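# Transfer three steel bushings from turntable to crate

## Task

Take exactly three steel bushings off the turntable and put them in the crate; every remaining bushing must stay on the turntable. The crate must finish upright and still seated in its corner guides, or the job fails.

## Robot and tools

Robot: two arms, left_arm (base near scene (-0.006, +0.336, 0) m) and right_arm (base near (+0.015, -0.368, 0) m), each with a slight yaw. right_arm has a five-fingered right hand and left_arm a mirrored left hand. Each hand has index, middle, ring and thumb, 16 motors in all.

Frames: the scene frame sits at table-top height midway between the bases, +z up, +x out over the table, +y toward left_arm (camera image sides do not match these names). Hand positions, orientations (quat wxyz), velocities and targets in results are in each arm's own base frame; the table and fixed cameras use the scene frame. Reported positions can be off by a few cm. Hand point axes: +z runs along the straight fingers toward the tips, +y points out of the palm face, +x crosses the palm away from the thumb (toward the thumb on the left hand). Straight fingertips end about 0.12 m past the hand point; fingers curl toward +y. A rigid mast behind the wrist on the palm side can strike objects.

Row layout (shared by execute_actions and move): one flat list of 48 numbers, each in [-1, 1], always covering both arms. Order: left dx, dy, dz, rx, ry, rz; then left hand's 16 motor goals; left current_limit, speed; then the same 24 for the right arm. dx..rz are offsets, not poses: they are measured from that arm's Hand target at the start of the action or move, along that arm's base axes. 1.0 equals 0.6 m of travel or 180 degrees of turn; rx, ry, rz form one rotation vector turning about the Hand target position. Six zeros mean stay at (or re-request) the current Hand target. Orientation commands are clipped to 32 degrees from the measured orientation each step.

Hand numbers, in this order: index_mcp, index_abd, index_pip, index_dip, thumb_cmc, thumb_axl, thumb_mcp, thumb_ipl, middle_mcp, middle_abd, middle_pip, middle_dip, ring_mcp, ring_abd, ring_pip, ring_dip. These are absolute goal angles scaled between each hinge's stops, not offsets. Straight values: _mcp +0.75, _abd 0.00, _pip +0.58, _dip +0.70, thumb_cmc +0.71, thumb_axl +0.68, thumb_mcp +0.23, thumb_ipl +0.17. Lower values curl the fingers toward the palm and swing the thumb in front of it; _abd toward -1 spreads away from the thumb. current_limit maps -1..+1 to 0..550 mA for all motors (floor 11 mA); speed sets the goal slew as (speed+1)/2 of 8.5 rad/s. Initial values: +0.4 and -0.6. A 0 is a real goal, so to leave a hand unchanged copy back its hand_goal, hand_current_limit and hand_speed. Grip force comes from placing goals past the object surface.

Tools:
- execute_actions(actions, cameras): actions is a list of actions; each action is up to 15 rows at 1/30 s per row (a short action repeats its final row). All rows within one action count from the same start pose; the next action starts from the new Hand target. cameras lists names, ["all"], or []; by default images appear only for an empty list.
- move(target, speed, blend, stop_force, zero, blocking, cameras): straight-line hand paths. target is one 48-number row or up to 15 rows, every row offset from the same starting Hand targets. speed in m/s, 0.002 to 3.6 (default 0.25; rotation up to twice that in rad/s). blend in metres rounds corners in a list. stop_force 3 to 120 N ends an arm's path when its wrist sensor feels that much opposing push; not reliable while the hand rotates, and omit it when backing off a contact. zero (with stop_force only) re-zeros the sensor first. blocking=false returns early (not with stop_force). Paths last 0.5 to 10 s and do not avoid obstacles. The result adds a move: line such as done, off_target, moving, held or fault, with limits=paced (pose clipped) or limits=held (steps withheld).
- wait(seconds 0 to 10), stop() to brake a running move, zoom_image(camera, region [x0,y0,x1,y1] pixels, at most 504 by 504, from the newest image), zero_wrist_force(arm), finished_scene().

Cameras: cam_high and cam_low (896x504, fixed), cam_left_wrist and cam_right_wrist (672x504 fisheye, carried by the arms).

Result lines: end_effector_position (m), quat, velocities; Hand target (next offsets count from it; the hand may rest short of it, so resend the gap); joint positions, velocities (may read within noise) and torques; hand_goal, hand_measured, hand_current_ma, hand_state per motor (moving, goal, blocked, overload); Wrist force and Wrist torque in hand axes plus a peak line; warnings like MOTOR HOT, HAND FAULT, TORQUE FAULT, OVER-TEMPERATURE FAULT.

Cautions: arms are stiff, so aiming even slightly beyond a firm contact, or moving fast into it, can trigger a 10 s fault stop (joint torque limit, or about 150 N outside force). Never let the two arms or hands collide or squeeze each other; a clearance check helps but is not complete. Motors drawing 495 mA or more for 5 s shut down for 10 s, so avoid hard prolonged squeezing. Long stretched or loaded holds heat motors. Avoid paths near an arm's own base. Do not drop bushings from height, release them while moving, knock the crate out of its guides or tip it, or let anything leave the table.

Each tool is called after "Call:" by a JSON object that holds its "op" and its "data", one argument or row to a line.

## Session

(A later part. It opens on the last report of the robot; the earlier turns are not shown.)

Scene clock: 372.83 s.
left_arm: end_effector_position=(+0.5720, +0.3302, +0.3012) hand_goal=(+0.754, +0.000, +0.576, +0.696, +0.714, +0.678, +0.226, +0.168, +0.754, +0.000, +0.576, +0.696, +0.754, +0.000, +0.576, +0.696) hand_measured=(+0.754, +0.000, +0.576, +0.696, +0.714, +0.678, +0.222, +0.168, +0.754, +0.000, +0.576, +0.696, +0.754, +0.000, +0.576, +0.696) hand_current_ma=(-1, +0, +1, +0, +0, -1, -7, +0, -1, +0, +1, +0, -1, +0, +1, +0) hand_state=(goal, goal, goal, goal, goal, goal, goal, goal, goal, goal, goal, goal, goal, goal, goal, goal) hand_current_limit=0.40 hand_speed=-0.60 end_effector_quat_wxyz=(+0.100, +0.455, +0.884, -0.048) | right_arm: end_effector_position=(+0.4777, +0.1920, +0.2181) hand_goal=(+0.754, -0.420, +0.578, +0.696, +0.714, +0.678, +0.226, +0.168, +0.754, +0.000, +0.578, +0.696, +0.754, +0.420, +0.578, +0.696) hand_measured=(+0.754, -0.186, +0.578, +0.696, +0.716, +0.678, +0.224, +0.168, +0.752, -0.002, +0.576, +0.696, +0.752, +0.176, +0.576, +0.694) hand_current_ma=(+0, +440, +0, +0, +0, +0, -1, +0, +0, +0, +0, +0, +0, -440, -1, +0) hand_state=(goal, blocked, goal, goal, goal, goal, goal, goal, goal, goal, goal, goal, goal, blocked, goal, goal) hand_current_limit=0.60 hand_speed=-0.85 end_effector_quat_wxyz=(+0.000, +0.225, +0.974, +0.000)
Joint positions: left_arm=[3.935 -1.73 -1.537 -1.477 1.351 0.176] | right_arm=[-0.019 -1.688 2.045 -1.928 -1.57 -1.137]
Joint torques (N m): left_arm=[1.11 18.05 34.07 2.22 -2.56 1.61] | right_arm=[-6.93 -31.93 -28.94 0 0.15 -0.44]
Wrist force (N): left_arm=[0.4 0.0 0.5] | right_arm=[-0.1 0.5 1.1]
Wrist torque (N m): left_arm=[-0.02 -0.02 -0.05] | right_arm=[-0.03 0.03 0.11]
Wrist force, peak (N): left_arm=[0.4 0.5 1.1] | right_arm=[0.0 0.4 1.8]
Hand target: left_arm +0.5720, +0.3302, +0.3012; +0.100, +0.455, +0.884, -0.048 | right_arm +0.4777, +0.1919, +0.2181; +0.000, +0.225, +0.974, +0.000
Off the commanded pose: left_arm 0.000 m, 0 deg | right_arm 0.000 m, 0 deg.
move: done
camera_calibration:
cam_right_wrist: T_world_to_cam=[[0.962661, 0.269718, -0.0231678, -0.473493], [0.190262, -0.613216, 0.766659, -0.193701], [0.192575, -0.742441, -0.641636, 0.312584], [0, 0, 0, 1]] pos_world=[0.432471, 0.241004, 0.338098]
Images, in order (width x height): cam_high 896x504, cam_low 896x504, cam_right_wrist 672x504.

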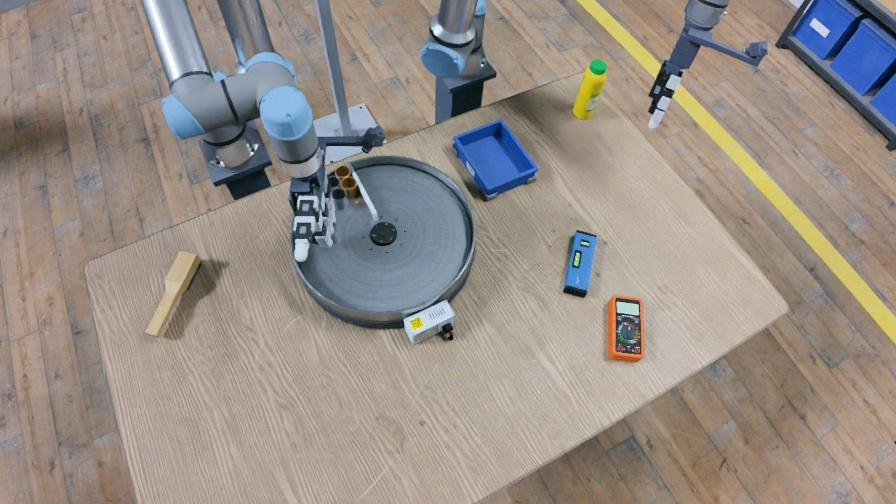

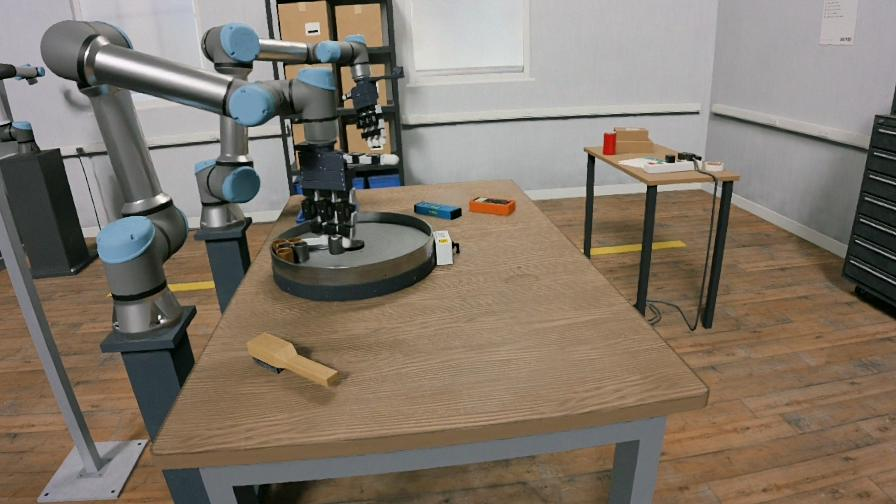

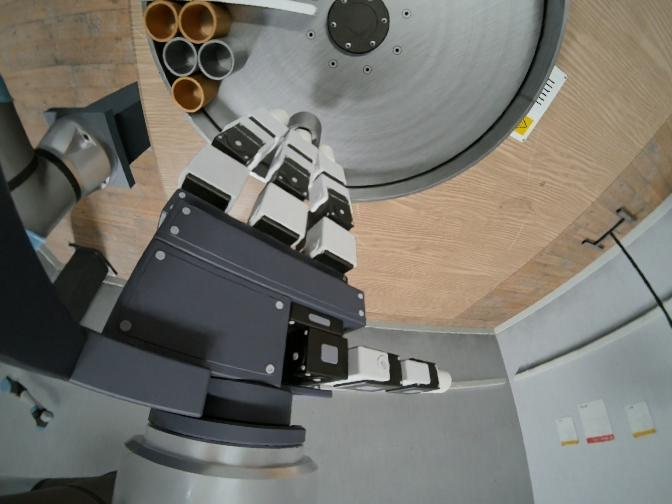

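Call:
{"op": "move", "data": {
  "target": [
    [0,0,0,0,0,0,0.754,0,0.576,0.696,0.714,0.678,0.226,0.168,0.754,0,0.576,0.696,0.754,0,0.576,0.696,0.4,-0.6,0,0.03,0.08,0,0,-0.03,0.753,-0.42,0.577,0.696,0.714,0.678,0.226,0.168,0.753,0.0,0.577,0.696,0.753,0.42,0.577,0.696,0.6,-0.85],
    [0,0,0,0,0,0,0.754,0,0.576,0.696,0.714,0.678,0.226,0.168,0.754,0,0.576,0.696,0.754,0,0.576,0.696,0.4,-0.6,-0.1772,0.6522,0.033,0,0,-0.3667,0.753,-0.42,0.577,0.696,0.714,0.678,0.226,0.168,0.753,0.0,0.577,0.696,0.753,0.42,0.577,0.696,0.6,-0.85]
  ],
  "speed": [0.1, 0.28],
  "blend": [0.02, 0],
  "cameras": ["cam_high", "cam_low", "cam_right_wrist"]
}}

Call:
{"op": "zoom_image", "data": {
  "camera": "cam_low",
  "region": [265, 160, 375, 250]
}}

Call:
{"op": "zoom_image", "data": {
  "camera": "cam_high",
  "region": [420, 80, 560, 220]
}}

Call:
{"op": "zoom_image", "data": {
  "camera": "cam_right_wrist",
  "region": [180, 20, 400, 220]
}}

Scene clock: 423.07 s.
left_arm: end_effector_position=(+0.5720, +0.3302, +0.3012) hand_goal=(+0.754, +0.000, +0.576, +0.696, +0.714, +0.678, +0.226, +0.168, +0.754, +0.000, +0.576, +0.696, +0.754, +0.000, +0.576, +0.696) hand_measured=(+0.754, +0.000, +0.576, +0.696, +0.714, +0.678, +0.222, +0.168, +0.754, +0.000, +0.576, +0.696, +0.754, +0.000, +0.576, +0.696) hand_current_ma=(-1, +0, +1, +0, +0, -1, -7, +0, -1, +0, +1, +0, -1, +0, +1, +0) hand_state=(goal, goal, goal, goal, goal, goal, goal, goal, goal, goal, goal, goal, goal, goal, goal, goal) hand_current_limit=0.40 hand_speed=-0.60 end_effector_quat_wxyz=(+0.100, +0.455, +0.884, -0.048) | right_arm: end_effector_position=(+0.3714, +0.5832, +0.2379) hand_goal=(+0.754, -0.420, +0.578, +0.696, +0.714, +0.678, +0.226, +0.168, +0.754, +0.000, +0.578, +0.696, +0.754, +0.420, +0.578, +0.696) hand_measured=(+0.756, -0.186, +0.578, +0.696, +0.714, +0.678, +0.224, +0.168, +0.752, -0.002, +0.576, +0.696, +0.750, +0.176, +0.576, +0.694) hand_current_ma=(+0, +440, +0, +0, +0, +0, -1, +0, +0, +0, +0, +0, -1, -440, -1, +0) hand_state=(goal, blocked, goal, goal, goal, goal, goal, goal, goal, goal, goal, goal, goal, blocked, goal, goal) hand_current_limit=0.60 hand_speed=-0.85 end_effector_quat_wxyz=(+0.000, +0.719, +0.695, +0.000)
Joint positions: left_arm=[3.935 -1.73 -1.537 -1.477 1.351 0.176] | right_arm=[0.931 -1.142 1.352 -1.781 -1.572 0.965]
Joint torques (N m): left_arm=[-1.02 18.55 33.8 3.2 -2.34 2.28] | right_arm=[13.04 -31.21 -28.67 0.08 -2.52 2.9]
Wrist force (N): left_arm=[0.1 0.0 0.8] | right_arm=[0.0 0.7 1.4]
Wrist torque (N m): left_arm=[-0.04 0.04 -0.08] | right_arm=[-0.08 -0.02 -0.06]
Wrist force, peak (N): left_arm=[0.6 0.1 1.2] | right_arm=[-0.7 -0.1 1.8]
Hand target: left_arm +0.5720, +0.3302, +0.3012; +0.100, +0.455, +0.884, -0.048 | right_arm +0.3714, +0.5833, +0.2379; +0.000, +0.719, +0.695, +0.000
Off the commanded pose: left_arm 0.000 m, 0 deg | right_arm 0.000 m, 0 deg.
move: done
camera_calibration:
cam_right_wrist: T_world_to_cam=[[0.637889, -0.76978, -0.0231653, 0.25072], [-0.482806, -0.423157, 0.766705, 0.190348], [-0.599996, -0.477888, -0.641582, 0.77641], [0, 0, 0, 1]] pos_world=[0.397813, 0.644583, 0.357998]
Images, in order (width x height): cam_high 896x504, cam_low 896x504, cam_right_wrist 672x504.

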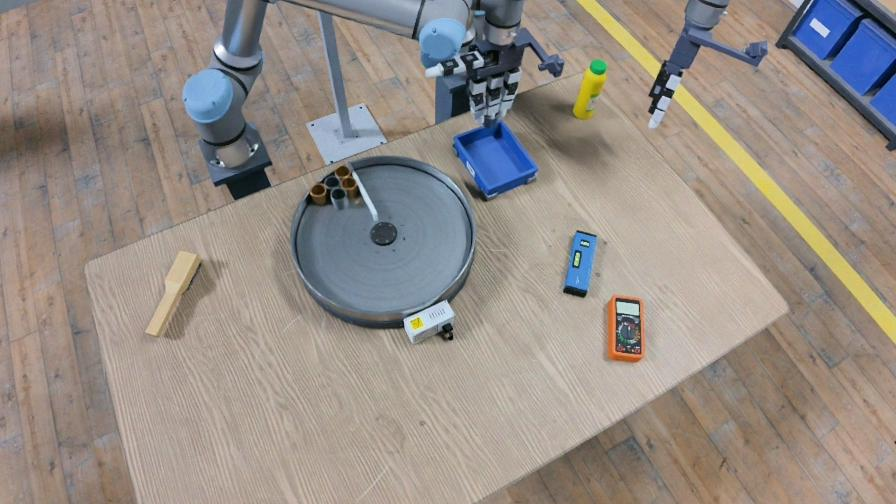

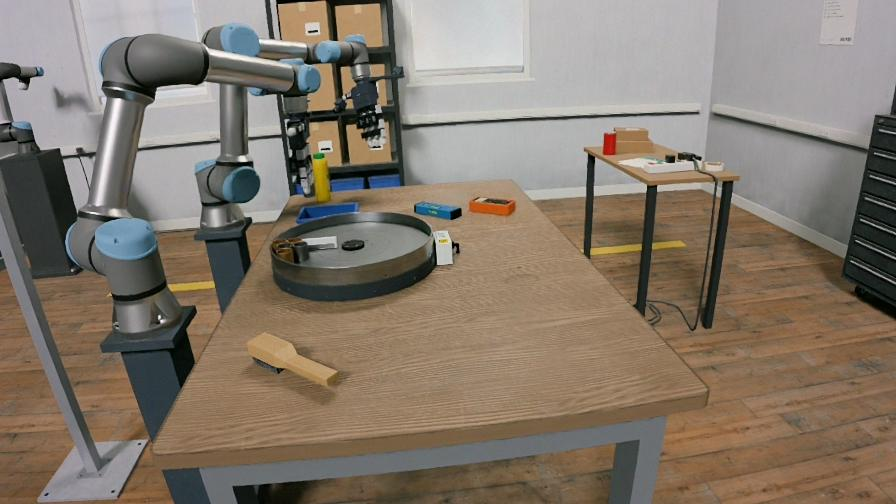

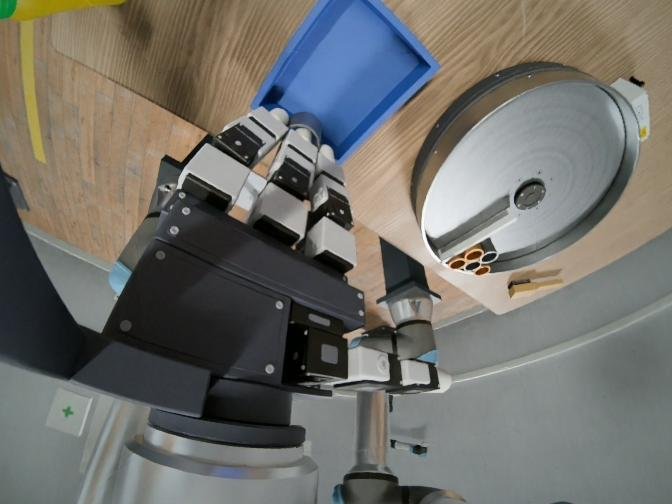

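Scaled by 4.582 from the camera's 896x504 image, which has a finer 1280x720 frame.

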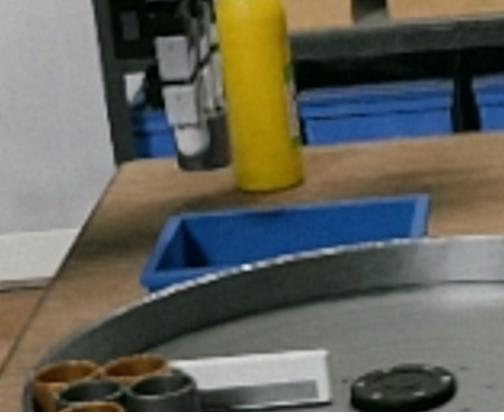

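Scaled by 3.600 from the camera's 896x504 image, which has a finer 1280x720 frame.

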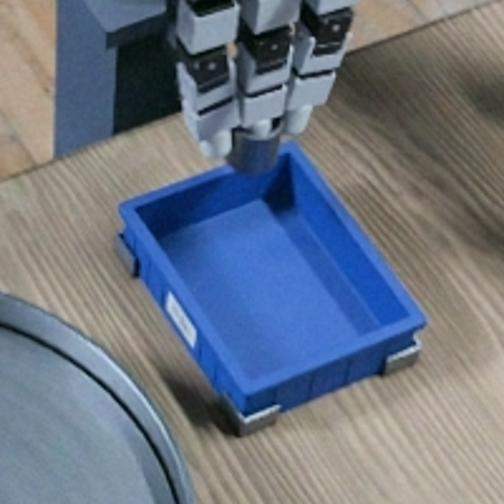

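Scaled by 2.291 from the camera's 672x504 image, which has a finer 960x720 frame.

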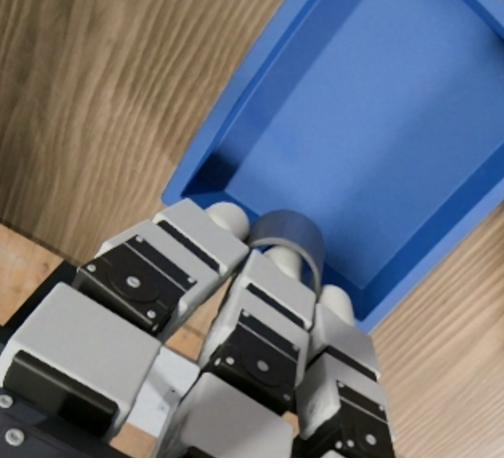

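Call:
{"op": "move", "data": {
  "target": [
    [0,0,0,0,0,0,0.754,0,0.576,0.696,0.714,0.678,0.226,0.168,0.754,0,0.576,0.696,0.754,0,0.576,0.696,0.4,-0.6,0.0067,-0.0067,-0.11,0,0,0,0.753,-0.42,0.577,0.696,0.714,0.678,0.226,0.168,0.753,0.0,0.577,0.696,0.753,0.42,0.577,0.696,0.6,-0.85],
    [0,0,0,0,0,0,0.754,0,0.576,0.696,0.714,0.678,0.226,0.168,0.754,0,0.576,0.696,0.754,0,0.576,0.696,0.4,-0.6,0.0067,-0.0067,-0.152,0,0,0,0.753,-0.42,0.577,0.696,0.714,0.678,0.226,0.168,0.753,0.0,0.577,0.696,0.753,0.42,0.577,0.696,0.6,-0.85]
  ],
  "speed": [0.12, 0.03],
  "stop_force": 6,
  "cameras": ["cam_high", "cam_low", "cam_right_wrist"]
}}

Call:
{"op": "zoom_image", "data": {
  "camera": "cam_high",
  "region": [420, 80, 560, 220]
}}

Call:
{"op": "zoom_image", "data": {
  "camera": "cam_right_wrist",
  "region": [180, 20, 400, 220]
}}

Scene clock: 446.37 s.
left_arm: end_effector_position=(+0.5720, +0.3302, +0.3012) hand_goal=(+0.754, +0.000, +0.576, +0.696, +0.714, +0.678, +0.226, +0.168, +0.754, +0.000, +0.576, +0.696, +0.754, +0.000, +0.576, +0.696) hand_measured=(+0.754, +0.000, +0.576, +0.696, +0.714, +0.678, +0.222, +0.168, +0.754, +0.000, +0.576, +0.696, +0.754, +0.000, +0.576, +0.696) hand_current_ma=(-1, +0, +1, +0, +0, -1, -7, +0, -1, +0, +1, +0, -1, +0, +1, +0) hand_state=(goal, goal, goal, goal, goal, goal, goal, goal, goal, goal, goal, goal, goal, goal, goal, goal) hand_current_limit=0.40 hand_speed=-0.60 end_effector_quat_wxyz=(+0.100, +0.455, +0.884, -0.048) | right_arm: end_effector_position=(+0.3754, +0.5792, +0.1467) hand_goal=(+0.754, -0.420, +0.578, +0.696, +0.714, +0.678, +0.226, +0.168, +0.754, +0.000, +0.578, +0.696, +0.754, +0.420, +0.578, +0.696) hand_measured=(+0.756, -0.186, +0.578, +0.696, +0.714, +0.678, +0.224, +0.168, +0.752, -0.002, +0.576, +0.696, +0.750, +0.176, +0.576, +0.694) hand_current_ma=(+0, +440, +0, +0, +0, +0, -1, +0, +0, +0, +0, +0, -1, -440, -1, +0) hand_state=(goal, blocked, goal, goal, goal, goal, goal, goal, goal, goal, goal, goal, goal, blocked, goal, goal) hand_current_limit=0.60 hand_speed=-0.85 end_effector_quat_wxyz=(+0.000, +0.719, +0.695, +0.000)
Joint positions: left_arm=[3.935 -1.73 -1.537 -1.477 1.351 0.176] | right_arm=[0.922 -1.079 1.502 -1.994 -1.572 0.957]
Joint torques (N m): left_arm=[-1.68 18.52 33.26 3.67 -2.31 2.03] | right_arm=[-12.88 -32.26 -15.45 -5.39 0.96 -2.05]
Wrist force (N): left_arm=[0.1 0.2 0.7] | right_arm=[-0.5 0.4 1.3]
Wrist torque (N m): left_arm=[0.00 0.02 -0.08] | right_arm=[-0.11 0.04 -0.10]
Wrist force, peak (N): left_arm=[0.7 0.0 1.0] | right_arm=[-0.5 0.7 1.8]
Hand target: left_arm +0.5720, +0.3302, +0.3012; +0.100, +0.455, +0.884, -0.048 | right_arm +0.3754, +0.5792, +0.1467; +0.000, +0.719, +0.695, +0.000
Off the commanded pose: left_arm 0.000 m, 0 deg | right_arm 0.000 m, 0 deg.
move: done
camera_calibration:
cam_right_wrist: T_world_to_cam=[[0.637851, -0.769813, -0.0231071, 0.242998], [-0.48281, -0.423061, 0.766755, 0.260437], [-0.600034, -0.477919, -0.641524, 0.718405], [0, 0, 0, 1]] pos_world=[0.401813, 0.640583, 0.266798]
Images, in order (width x height): cam_high 896x504, cam_low 896x504, cam_right_wrist 672x504.

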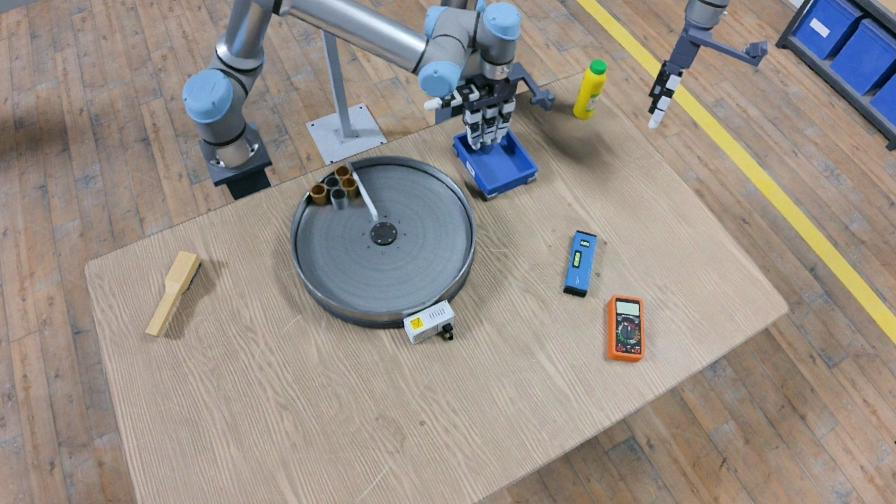

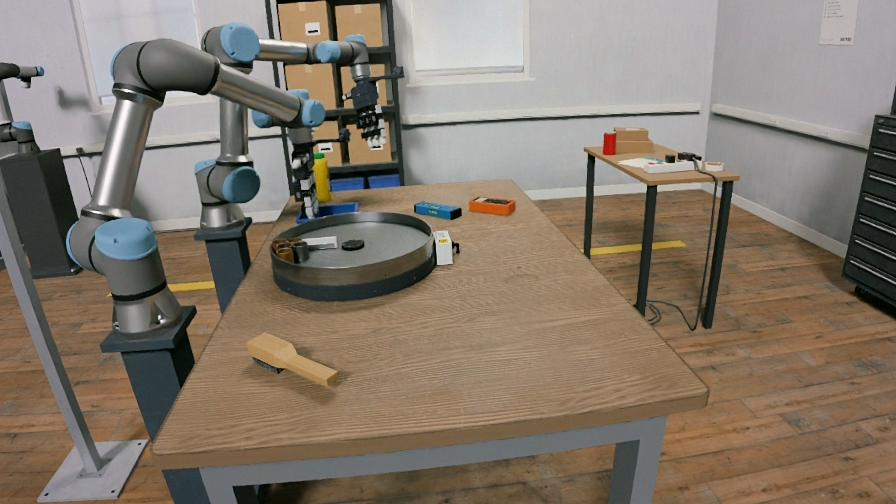

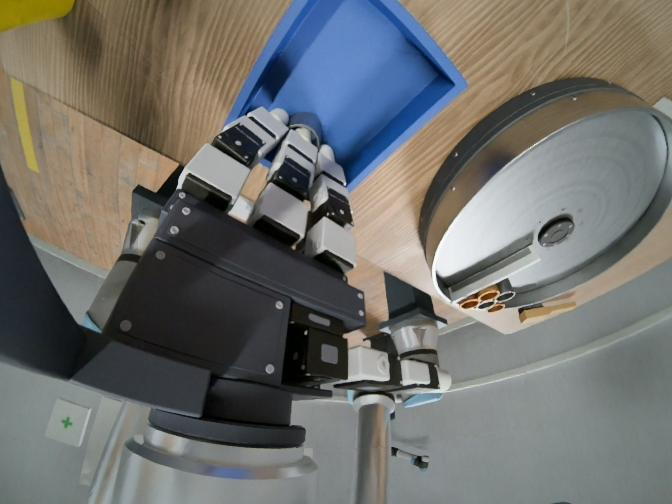

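Scaled by 3.600 from the camera's 896x504 image, which has a finer 1280x720 frame.

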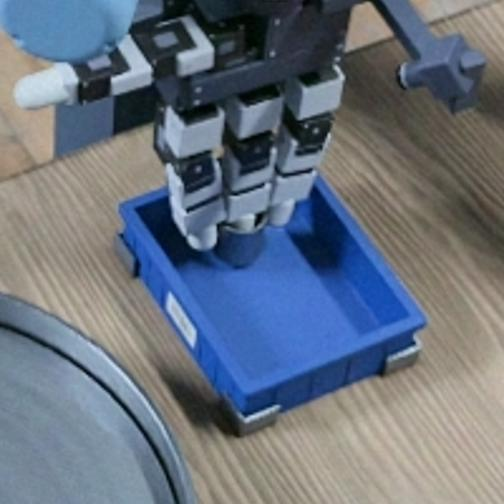

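Scaled by 2.291 from the camera's 672x504 image, which has a finer 960x720 frame.

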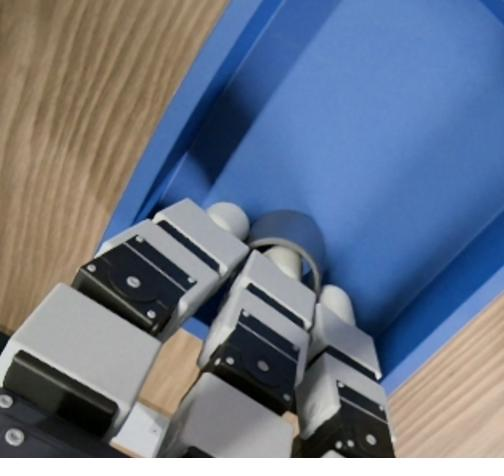

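Call:
{"op": "move", "data": {
  "target": [0,0,0,0,0,0,0.754,0,0.576,0.696,0.714,0.678,0.226,0.168,0.754,0,0.576,0.696,0.754,0,0.576,0.696,0.4,-0.6,0,0,-0.035,0,0,0,0.753,-0.42,0.577,0.696,0.714,0.678,0.226,0.168,0.753,0.0,0.577,0.696,0.753,0.42,0.577,0.696,0.6,-0.85],
  "speed": 0.015,
  "stop_force": 4,
  "cameras": ["cam_high", "cam_right_wrist"]
}}

Call:
{"op": "zoom_image", "data": {
  "camera": "cam_high",
  "region": [450, 110, 530, 190]
}}

Scene clock: 454.30 s.
left_arm: end_effector_position=(+0.5720, +0.3302, +0.3012) hand_goal=(+0.754, +0.000, +0.576, +0.696, +0.714, +0.678, +0.226, +0.168, +0.754, +0.000, +0.576, +0.696, +0.754, +0.000, +0.576, +0.696) hand_measured=(+0.754, +0.000, +0.576, +0.696, +0.714, +0.678, +0.222, +0.168, +0.754, +0.000, +0.576, +0.696, +0.754, +0.000, +0.576, +0.696) hand_current_ma=(-1, +0, +1, +0, +0, -1, -7, +0, -1, +0, +1, +0, -1, +0, +1, +0) hand_state=(goal, goal, goal, goal, goal, goal, goal, goal, goal, goal, goal, goal, goal, goal, goal, goal) hand_current_limit=0.40 hand_speed=-0.60 end_effector_quat_wxyz=(+0.100, +0.455, +0.884, -0.048) | right_arm: end_effector_position=(+0.3754, +0.5792, +0.1401) hand_goal=(+0.754, -0.420, +0.578, +0.696, +0.714, +0.678, +0.226, +0.168, +0.754, +0.000, +0.578, +0.696, +0.754, +0.420, +0.578, +0.696) hand_measured=(+0.756, -0.186, +0.578, +0.696, +0.714, +0.678, +0.224, +0.168, +0.752, -0.002, +0.576, +0.696, +0.750, +0.178, +0.576, +0.694) hand_current_ma=(+0, +440, +0, +0, +0, +0, -1, +0, +0, +0, +0, +0, -1, -440, -1, +0) hand_state=(goal, blocked, goal, goal, goal, goal, goal, goal, goal, goal, goal, goal, goal, blocked, goal, goal) hand_current_limit=0.60 hand_speed=-0.85 end_effector_quat_wxyz=(+0.000, +0.719, +0.695, +0.000)
Joint positions: left_arm=[3.935 -1.73 -1.537 -1.477 1.351 0.176] | right_arm=[0.922 -1.073 1.511 -2.009 -1.572 0.957]
Joint torques (N m): left_arm=[-2.78 18.61 33.58 3.87 -2.29 1.9] | right_arm=[-7.9 -58.19 -27.56 -0.04 1.76 -1.69]
Wrist force (N): left_arm=[0.2 0.2 0.8] | right_arm=[-0.4 0.2 1.0]
Wrist torque (N m): left_arm=[-0.03 0.01 -0.07] | right_arm=[-0.12 0.03 -0.08]
Wrist force, peak (N): left_arm=[0.1 0.3 1.2] | right_arm=[-0.7 0.0 -4.7]
Hand target: left_arm +0.5720, +0.3302, +0.3012; +0.100, +0.455, +0.884, -0.048 | right_arm +0.3754, +0.5792, +0.1401; +0.000, +0.719, +0.695, +0.000 (not the last commanded pose)
Off the commanded pose: left_arm 0.000 m, 0 deg | right_arm 0.014 m, 0 deg.
move: contact (right_arm)
camera_calibration:
cam_right_wrist: T_world_to_cam=[[0.63785, -0.769814, -0.0231063, 0.242846], [-0.482811, -0.42306, 0.766755, 0.265497], [-0.600034, -0.477919, -0.641524, 0.714171], [0, 0, 0, 1]] pos_world=[0.401813, 0.640583, 0.260198]
Images, in order (width x height): cam_high 896x504, cam_right_wrist 672x504.

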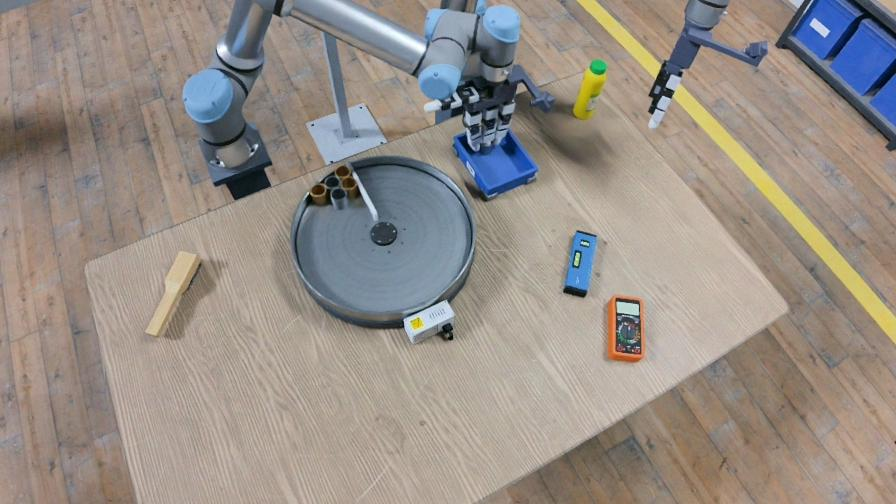

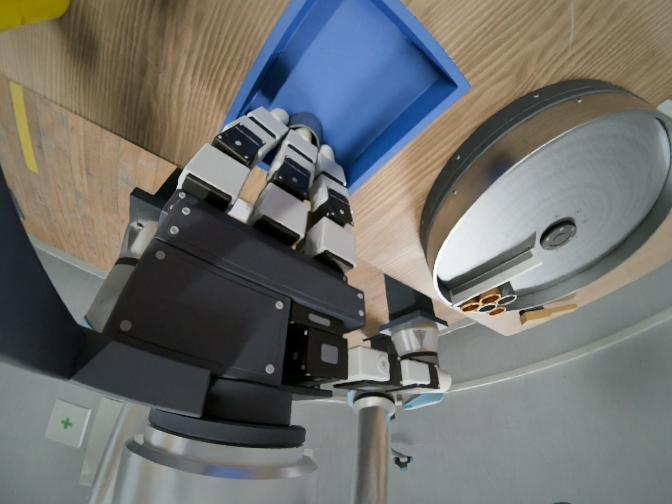

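Scaled by 6.300 from the camera's 896x504 image, which has a finer 1280x720 frame.

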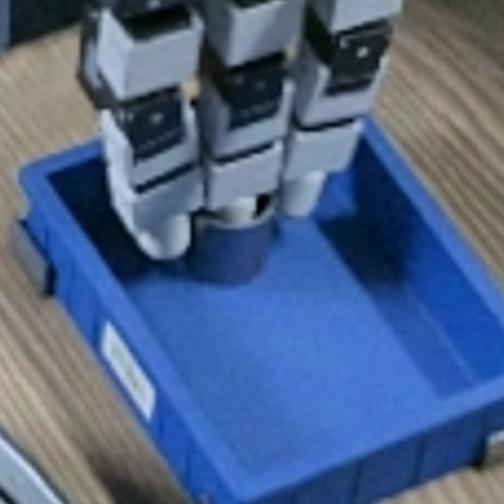

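Call:
{"op": "move", "data": {
  "target": [
    [0,0,0,0,0,0,0.754,0,0.576,0.696,0.714,0.678,0.226,0.168,0.754,0,0.576,0.696,0.754,0,0.576,0.696,0.4,-0.6,0,0,-0.002,0,0,0,0.753,-0.42,0.577,0.696,0.714,0.678,0.226,0.168,0.753,0.0,0.577,0.696,0.753,0.42,0.577,0.696,0.6,-0.85],
    [0,0,0,0,0,0,0.754,0,0.576,0.696,0.714,0.678,0.226,0.168,0.754,0,0.576,0.696,0.754,0,0.576,0.696,0.4,-0.6,0,0,-0.002,0,0,0,0.753,-0.09,0.577,0.696,0.714,0.678,0.226,0.168,0.753,0.0,0.577,0.696,0.753,0.09,0.577,0.696,0.4,-0.85],
    [0,0,0,0,0,0,0.754,0,0.576,0.696,0.714,0.678,0.226,0.168,0.754,0,0.576,0.696,0.754,0,0.576,0.696,0.4,-0.6,0,0,0.1,0,0,0,0.753,-0.09,0.577,0.696,0.714,0.678,0.226,0.168,0.753,0.0,0.577,0.696,0.753,0.09,0.577,0.696,0.4,-0.85],
    [0,0,0,0,0,0,0.754,0,0.576,0.696,0.714,0.678,0.226,0.168,0.754,0,0.576,0.696,0.754,0,0.576,0.696,0.4,-0.6,0,-0.1,0.233,0,0,0.1,0.753,-0.09,0.577,0.696,0.714,0.678,0.226,0.168,0.753,0.0,0.577,0.696,0.753,0.09,0.577,0.696,0.4,-0.7],
    [0,0,0,0,0,0,0.754,0,0.576,0.696,0.714,0.678,0.226,0.168,0.754,0,0.576,0.696,0.754,0,0.576,0.696,0.4,-0.6,0.0088,-0.5502,0.158,0,0,0.3667,0.753,0.05,0.577,0.696,0.714,0.678,0.226,0.168,0.753,0.0,0.577,0.696,0.479,0,-0.883,-0.609,0.4,-0.5]
  ],
  "speed": [0.05, 0.05, 0.1, 0.3, 0.35],
  "blend": [0,0,0.01,0.04,0],
  "cameras": ["cam_high", "cam_low", "cam_right_wrist"]
}}

Call:
{"op": "zoom_image", "data": {
  "camera": "cam_high",
  "region": [300, 110, 540, 230]
}}

Call:
{"op": "zoom_image", "data": {
  "camera": "cam_low",
  "region": [265, 190, 365, 280]
}}

Call:
{"op": "zoom_image", "data": {
  "camera": "cam_right_wrist",
  "region": [220, 80, 370, 200]
}}

Scene clock: 482.47 s.
left_arm: end_effector_position=(+0.5720, +0.3302, +0.3012) hand_goal=(+0.754, +0.000, +0.576, +0.696, +0.714, +0.678, +0.226, +0.168, +0.754, +0.000, +0.576, +0.696, +0.754, +0.000, +0.576, +0.696) hand_measured=(+0.754, +0.000, +0.576, +0.696, +0.714, +0.678, +0.222, +0.168, +0.754, +0.000, +0.576, +0.696, +0.754, +0.000, +0.576, +0.696) hand_current_ma=(-1, +0, +1, +0, +0, -1, -7, +0, -1, +0, +1, +0, -1, +0, +1, +0) hand_state=(goal, goal, goal, goal, goal, goal, goal, goal, goal, goal, goal, goal, goal, goal, goal, goal) hand_current_limit=0.40 hand_speed=-0.60 end_effector_quat_wxyz=(+0.100, +0.455, +0.884, -0.048) | right_arm: end_effector_position=(+0.3807, +0.2491, +0.2349) hand_goal=(+0.754, +0.050, +0.578, +0.696, +0.714, +0.678, +0.226, +0.168, +0.754, +0.000, +0.578, +0.696, +0.480, +0.000, -0.882, -0.608) hand_measured=(+0.754, +0.046, +0.580, +0.696, +0.714, +0.678, +0.224, +0.168, +0.752, -0.002, +0.576, +0.696, +0.486, +0.004, -0.876, -0.606) hand_current_ma=(+0, -1, +0, +0, +0, +0, -1, +0, +0, +0, +0, +0, +3, +1, +2, +0) hand_state=(goal, goal, goal, goal, goal, goal, goal, goal, goal, goal, goal, goal, goal, goal, goal, goal) hand_current_limit=0.40 hand_speed=-0.50 end_effector_quat_wxyz=(+0.000, +0.225, +0.974, +0.000)
Joint positions: left_arm=[3.935 -1.73 -1.537 -1.477 1.351 0.176] | right_arm=[0.147 -1.887 2.15 -1.835 -1.57 -0.971]
Joint torques (N m): left_arm=[-3.82 18.52 32.98 3.92 -2.2 1.48] | right_arm=[-12.92 -22.4 -16.69 -4.43 1.66 -2.24]
Wrist force (N): left_arm=[0.4 0.2 0.6] | right_arm=[-0.1 0.2 -0.3]
Wrist torque (N m): left_arm=[0.00 -0.02 -0.06] | right_arm=[0.06 0.01 0.09]
Wrist force, peak (N): left_arm=[0.5 0.1 1.2] | right_arm=[-0.8 -0.1 -5.3]
Hand target: left_arm +0.5720, +0.3302, +0.3012; +0.100, +0.455, +0.884, -0.048 | right_arm +0.3807, +0.2491, +0.2349; +0.000, +0.225, +0.974, +0.000
Off the commanded pose: left_arm 0.000 m, 0 deg | right_arm 0.000 m, 0 deg.
move: done; blend cut to 0 m at target 4
camera_calibration:
cam_right_wrist: T_world_to_cam=[[0.96268, 0.269653, -0.0231326, -0.395055], [0.190167, -0.613133, 0.766749, -0.153132], [0.192573, -0.742533, -0.64153, 0.384584], [0, 0, 0, 1]] pos_world=[0.335371, 0.298204, 0.354998]
Images, in order (width x height): cam_high 896x504, cam_low 896x504, cam_right_wrist 672x504.

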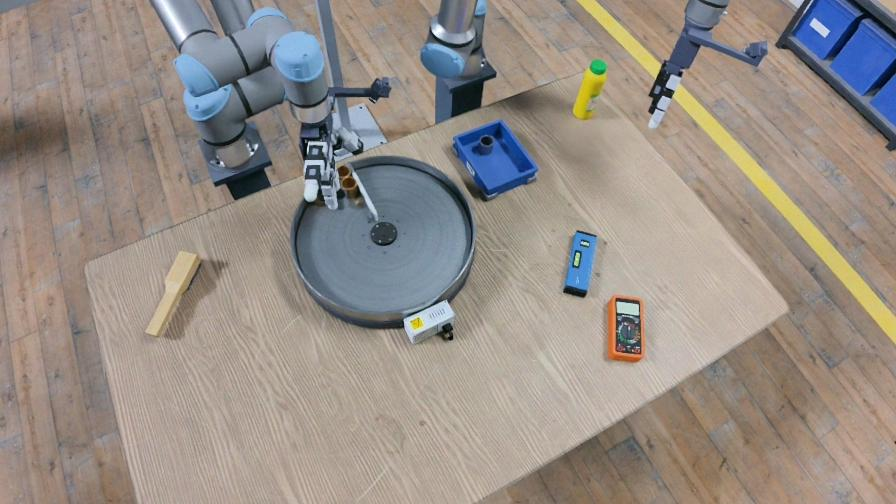

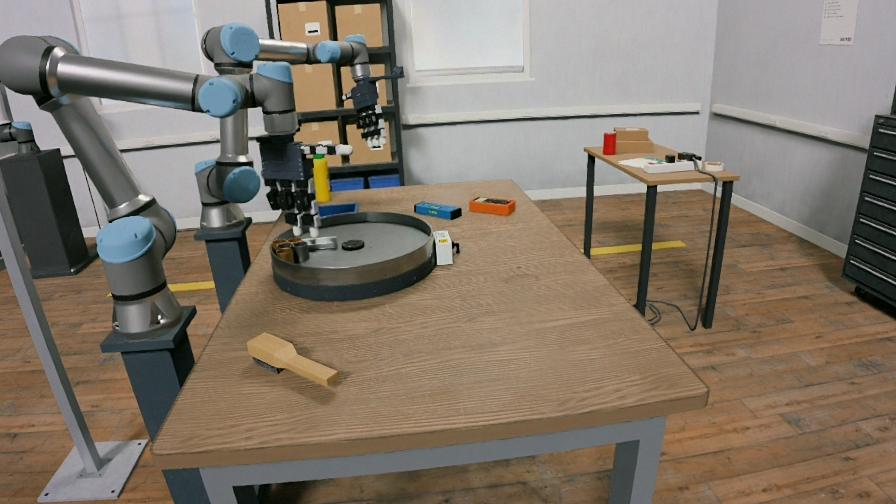

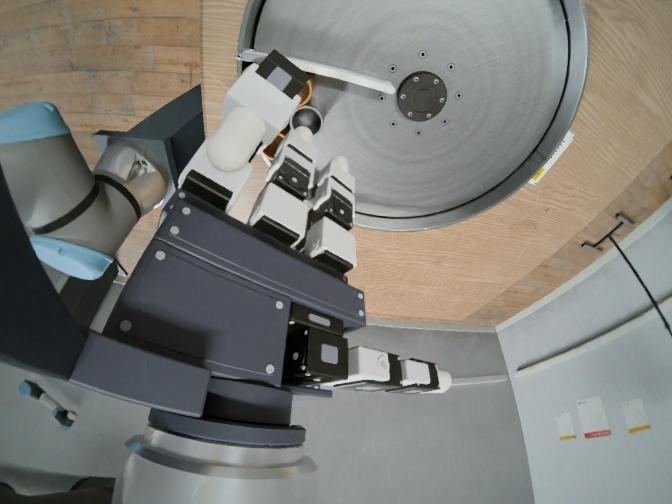

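Scaled by 2.100 from the camera's 896x504 image, which has a finer 1280x720 frame.

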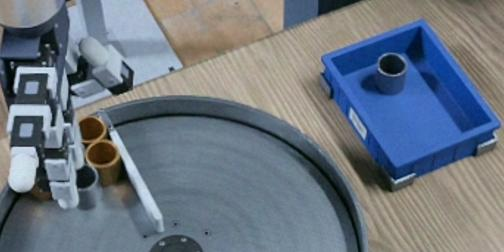

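Scaled by 5.040 from the camera's 896x504 image, which has a finer 1280x720 frame.

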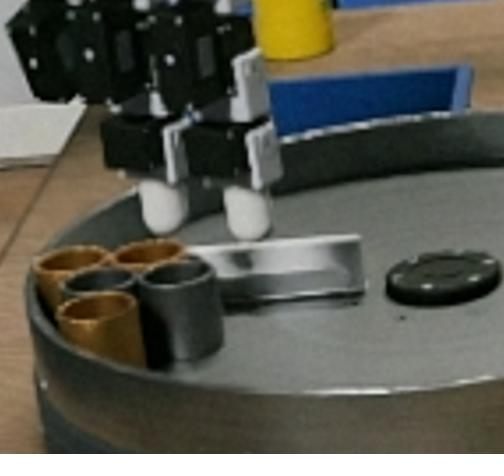

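Scaled by 3.360 from the camera's 672x504 image, which has a finer 960x720 frame.

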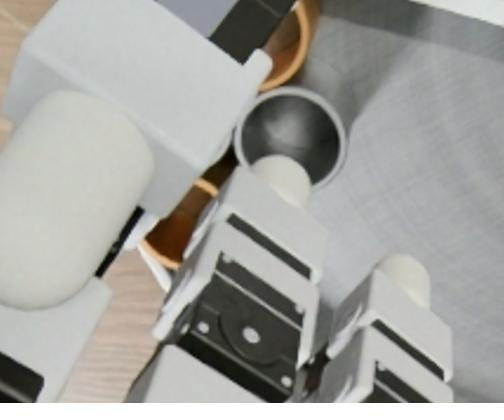

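Call:
{"op": "move", "data": {
  "target": [0,0,0,0,0,0,0.754,0,0.576,0.696,0.714,0.678,0.226,0.168,0.754,0,0.576,0.696,0.754,0,0.576,0.696,0.4,-0.6,-0.0017,0.005,-0.0783,0,0,0,0.753,0.05,0.577,0.696,0.714,0.678,0.226,0.168,0.753,0.0,0.577,0.696,0.479,0,-0.883,-0.609,0.4,-0.5],
  "speed": 0.08,
  "stop_force": 8,
  "cameras": ["cam_right_wrist"]
}}

Call:
{"op": "zoom_image", "data": {
  "camera": "cam_right_wrist",
  "region": [220, 80, 370, 200]
}}

Call:
{"op": "move", "data": {
  "target": [
    [0,0,0,0,0,0,0.754,0,0.576,0.696,0.714,0.678,0.226,0.168,0.754,0,0.576,0.696,0.754,0,0.576,0.696,0.4,-0.6,0.165,-0.101,0,0,0,0,0.753,0.05,0.577,0.696,0.714,0.678,0.226,0.168,0.753,0.0,0.577,0.696,0.479,0,-0.883,-0.609,0.4,-0.7],
    [0,0,0,0,0,0,0.754,0,0.576,0.696,0.714,0.678,0.226,0.168,0.754,0,0.576,0.696,0.754,0,0.576,0.696,0.4,-0.6,0.165,-0.101,0,0,0,0,0.753,0.05,0.577,0.696,0.714,0.678,0.226,0.168,0.753,0.0,0.577,0.696,0.753,-0.05,0.577,0.696,0.4,-0.5]
  ],
  "speed": 0.08,
  "cameras": ["cam_high", "cam_low", "cam_right_wrist"]
}}

Call:
{"op": "zoom_image", "data": {
  "camera": "cam_low",
  "region": [265, 190, 375, 280]
}}

Call:
{"op": "zoom_image", "data": {
  "camera": "cam_right_wrist",
  "region": [210, 80, 370, 220]
}}

Scene clock: 504.37 s.
left_arm: end_effector_position=(+0.5720, +0.3302, +0.3012) hand_goal=(+0.754, +0.000, +0.576, +0.696, +0.714, +0.678, +0.226, +0.168, +0.754, +0.000, +0.576, +0.696, +0.754, +0.000, +0.576, +0.696) hand_measured=(+0.754, +0.000, +0.576, +0.696, +0.714, +0.678, +0.222, +0.168, +0.754, +0.000, +0.576, +0.696, +0.754, +0.000, +0.576, +0.696) hand_current_ma=(-1, +0, +1, +0, +0, -1, -7, +0, -1, +0, +1, +0, -1, +0, +1, +0) hand_state=(goal, goal, goal, goal, goal, goal, goal, goal, goal, goal, goal, goal, goal, goal, goal, goal) hand_current_limit=0.40 hand_speed=-0.60 end_effector_quat_wxyz=(+0.100, +0.455, +0.884, -0.048) | right_arm: end_effector_position=(+0.3797, +0.2521, +0.1880) hand_goal=(+0.754, +0.050, +0.578, +0.696, +0.714, +0.678, +0.226, +0.168, +0.754, +0.000, +0.578, +0.696, +0.480, +0.000, -0.882, -0.608) hand_measured=(+0.754, +0.046, +0.580, +0.696, +0.714, +0.678, +0.224, +0.168, +0.752, -0.002, +0.576, +0.696, +0.486, +0.004, -0.876, -0.606) hand_current_ma=(+0, -1, +0, +0, +0, +0, -1, +0, +0, +0, +0, +0, +3, +1, +2, +0) hand_state=(goal, goal, goal, goal, goal, goal, goal, goal, goal, goal, goal, goal, goal, goal, goal, goal) hand_current_limit=0.40 hand_speed=-0.50 end_effector_quat_wxyz=(+0.000, +0.225, +0.974, +0.000)
Joint positions: left_arm=[3.935 -1.73 -1.537 -1.477 1.351 0.176] | right_arm=[0.156 -1.841 2.246 -1.977 -1.57 -0.962]
Joint torques (N m): left_arm=[-4.91 18.74 33.24 3.9 -2.09 1.04] | right_arm=[14.18 2.33 -15.33 -5.29 2.19 2.54]
Wrist force (N): left_arm=[0.3 0.1 0.9] | right_arm=[-0.3 0.2 0.1]
Wrist torque (N m): left_arm=[-0.03 0.01 -0.06] | right_arm=[0.04 0.03 0.05]
Wrist force, peak (N): left_arm=[0.6 0.3 1.1] | right_arm=[0.0 0.2 -1.1]
Hand target: left_arm +0.5720, +0.3302, +0.3012; +0.100, +0.455, +0.884, -0.048 | right_arm +0.3797, +0.2521, +0.1880; +0.000, +0.225, +0.974, +0.000
Off the commanded pose: left_arm 0.000 m, 0 deg | right_arm 0.000 m, 0 deg.
move: done
camera_calibration:
cam_right_wrist: T_world_to_cam=[[0.962685, 0.269632, -0.0231491, -0.395979], [0.190154, -0.613088, 0.766789, -0.115087], [0.192558, -0.742578, -0.641482, 0.356856], [0, 0, 0, 1]] pos_world=[0.334371, 0.301204, 0.307998]
Images, in order (width x height): cam_right_wrist 672x504.

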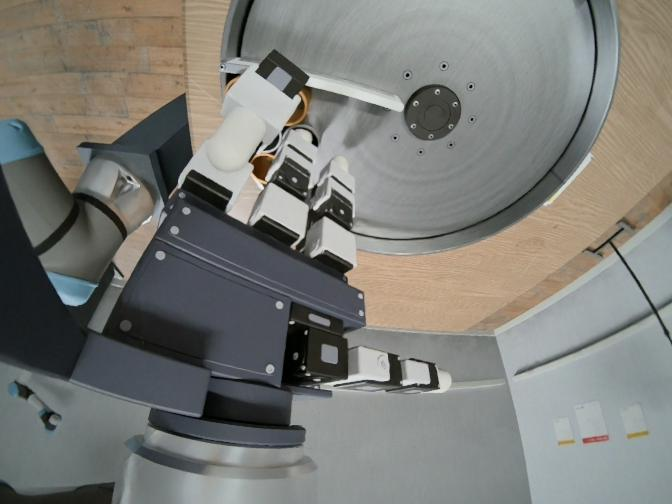

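Scaled by 3.360 from the camera's 672x504 image, which has a finer 960x720 frame.

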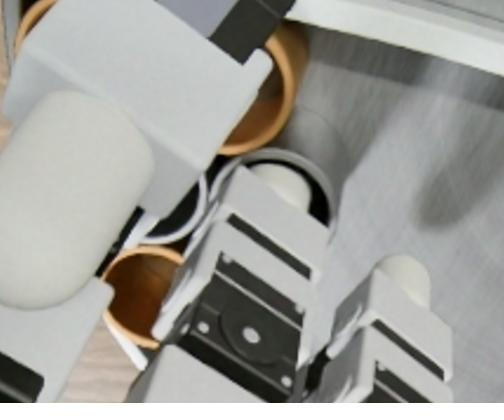

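Scene clock: 507.40 s.
left_arm: end_effector_position=(+0.5720, +0.3302, +0.3012) hand_goal=(+0.754, +0.000, +0.576, +0.696, +0.714, +0.678, +0.226, +0.168, +0.754, +0.000, +0.576, +0.696, +0.754, +0.000, +0.576, +0.696) hand_measured=(+0.754, +0.000, +0.576, +0.696, +0.714, +0.678, +0.222, +0.168, +0.754, +0.000, +0.576, +0.696, +0.754, +0.000, +0.576, +0.696) hand_current_ma=(-1, +0, +1, +0, +0, -1, -7, +0, -1, +0, +1, +0, -1, +0, +1, +0) hand_state=(goal, goal, goal, goal, goal, goal, goal, goal, goal, goal, goal, goal, goal, goal, goal, goal) hand_current_limit=0.40 hand_speed=-0.60 end_effector_quat_wxyz=(+0.100, +0.455, +0.884, -0.048) | right_arm: end_effector_position=(+0.4787, +0.1915, +0.1880) hand_goal=(+0.754, +0.050, +0.578, +0.696, +0.714, +0.678, +0.226, +0.168, +0.754, +0.000, +0.578, +0.696, +0.754, -0.050, +0.578, +0.696) hand_measured=(+0.754, +0.046, +0.580, +0.696, +0.714, +0.678, +0.224, +0.168, +0.752, -0.010, +0.576, +0.696, +0.752, -0.046, +0.574, +0.694) hand_current_ma=(+0, -1, +0, +0, +0, +0, -1, +0, +0, -4, +0, +0, +0, +1, -1, +0) hand_state=(goal, goal, goal, goal, goal, goal, goal, goal, goal, goal, goal, goal, goal, goal, goal, goal) hand_current_limit=0.40 hand_speed=-0.50 end_effector_quat_wxyz=(+0.000, +0.225, +0.974, +0.000)
Joint positions: left_arm=[3.935 -1.73 -1.537 -1.477 1.351 0.176] | right_arm=[-0.02 -1.654 2.099 -2.016 -1.57 -1.138]
Joint torques (N m): left_arm=[-5.21 18.98 32.4 3.98 -2.16 1.02] | right_arm=[-12.93 -6.43 -26.87 -5.54 2.41 -2.32]
Wrist force (N): left_arm=[0.2 0.4 1.0] | right_arm=[0.1 -0.1 0.0]
Wrist torque (N m): left_arm=[-0.01 0.03 -0.08] | right_arm=[-0.02 0.11 0.11]
Wrist force, peak (N): left_arm=[0.2 0.4 1.2] | right_arm=[1.0 0.5 -0.5]
Hand target: left_arm +0.5720, +0.3302, +0.3012; +0.100, +0.455, +0.884, -0.048 | right_arm +0.4787, +0.1915, +0.1880; +0.000, +0.225, +0.974, +0.000
Off the commanded pose: left_arm 0.000 m, 0 deg | right_arm 0.000 m, 0 deg.
move: done
camera_calibration:
cam_right_wrist: T_world_to_cam=[[0.96268, 0.269653, -0.0231318, -0.474953], [0.190166, -0.613133, 0.766749, -0.171047], [0.192573, -0.742533, -0.64153, 0.29279], [0, 0, 0, 1]] pos_world=[0.433371, 0.240604, 0.307998]
Images, in order (width x height): cam_high 896x504, cam_low 896x504, cam_right_wrist 672x504.

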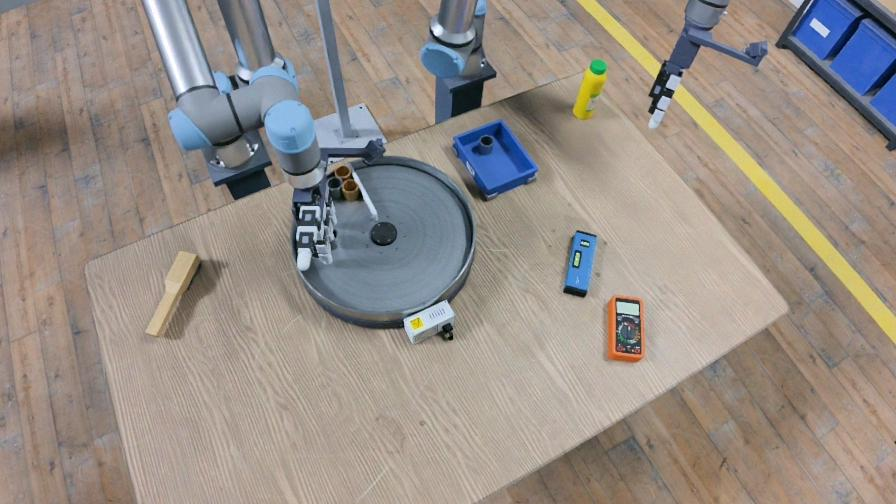

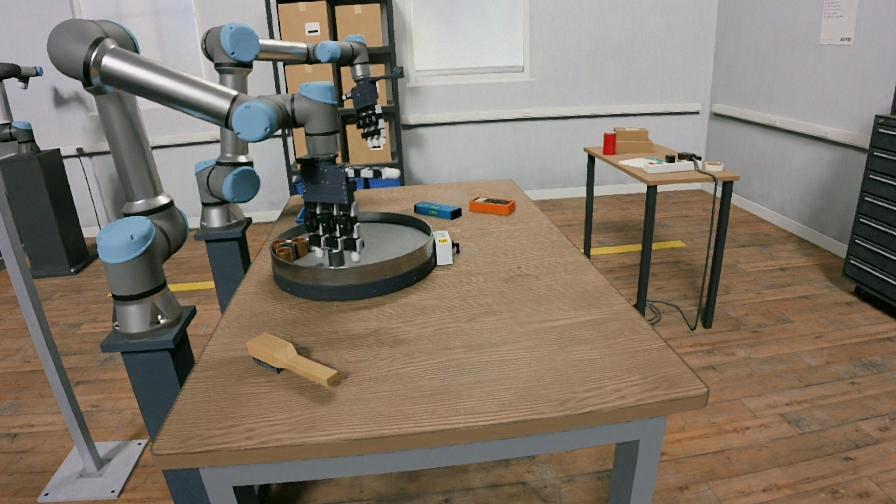

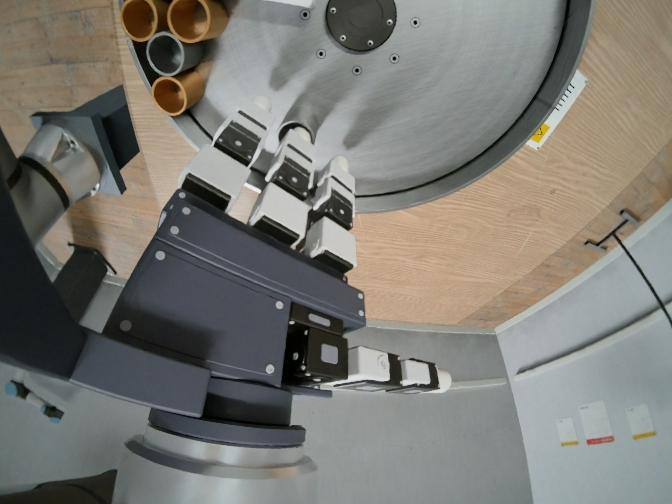

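Scaled by 4.582 from the camera's 896x504 image, which has a finer 1280x720 frame.

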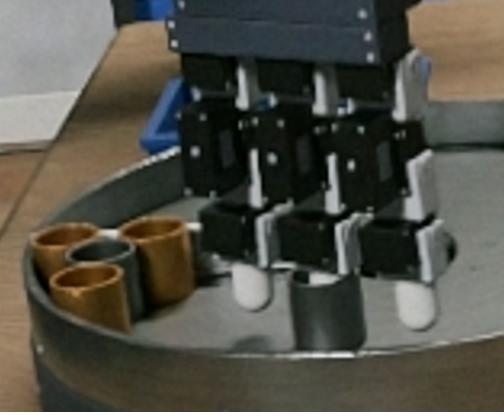

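Scaled by 3.150 from the camera's 672x504 image, which has a finer 960x720 frame.

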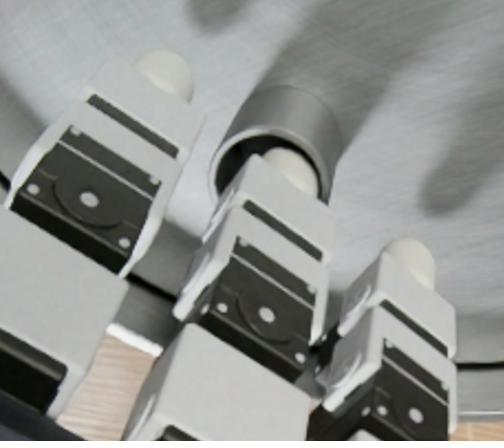

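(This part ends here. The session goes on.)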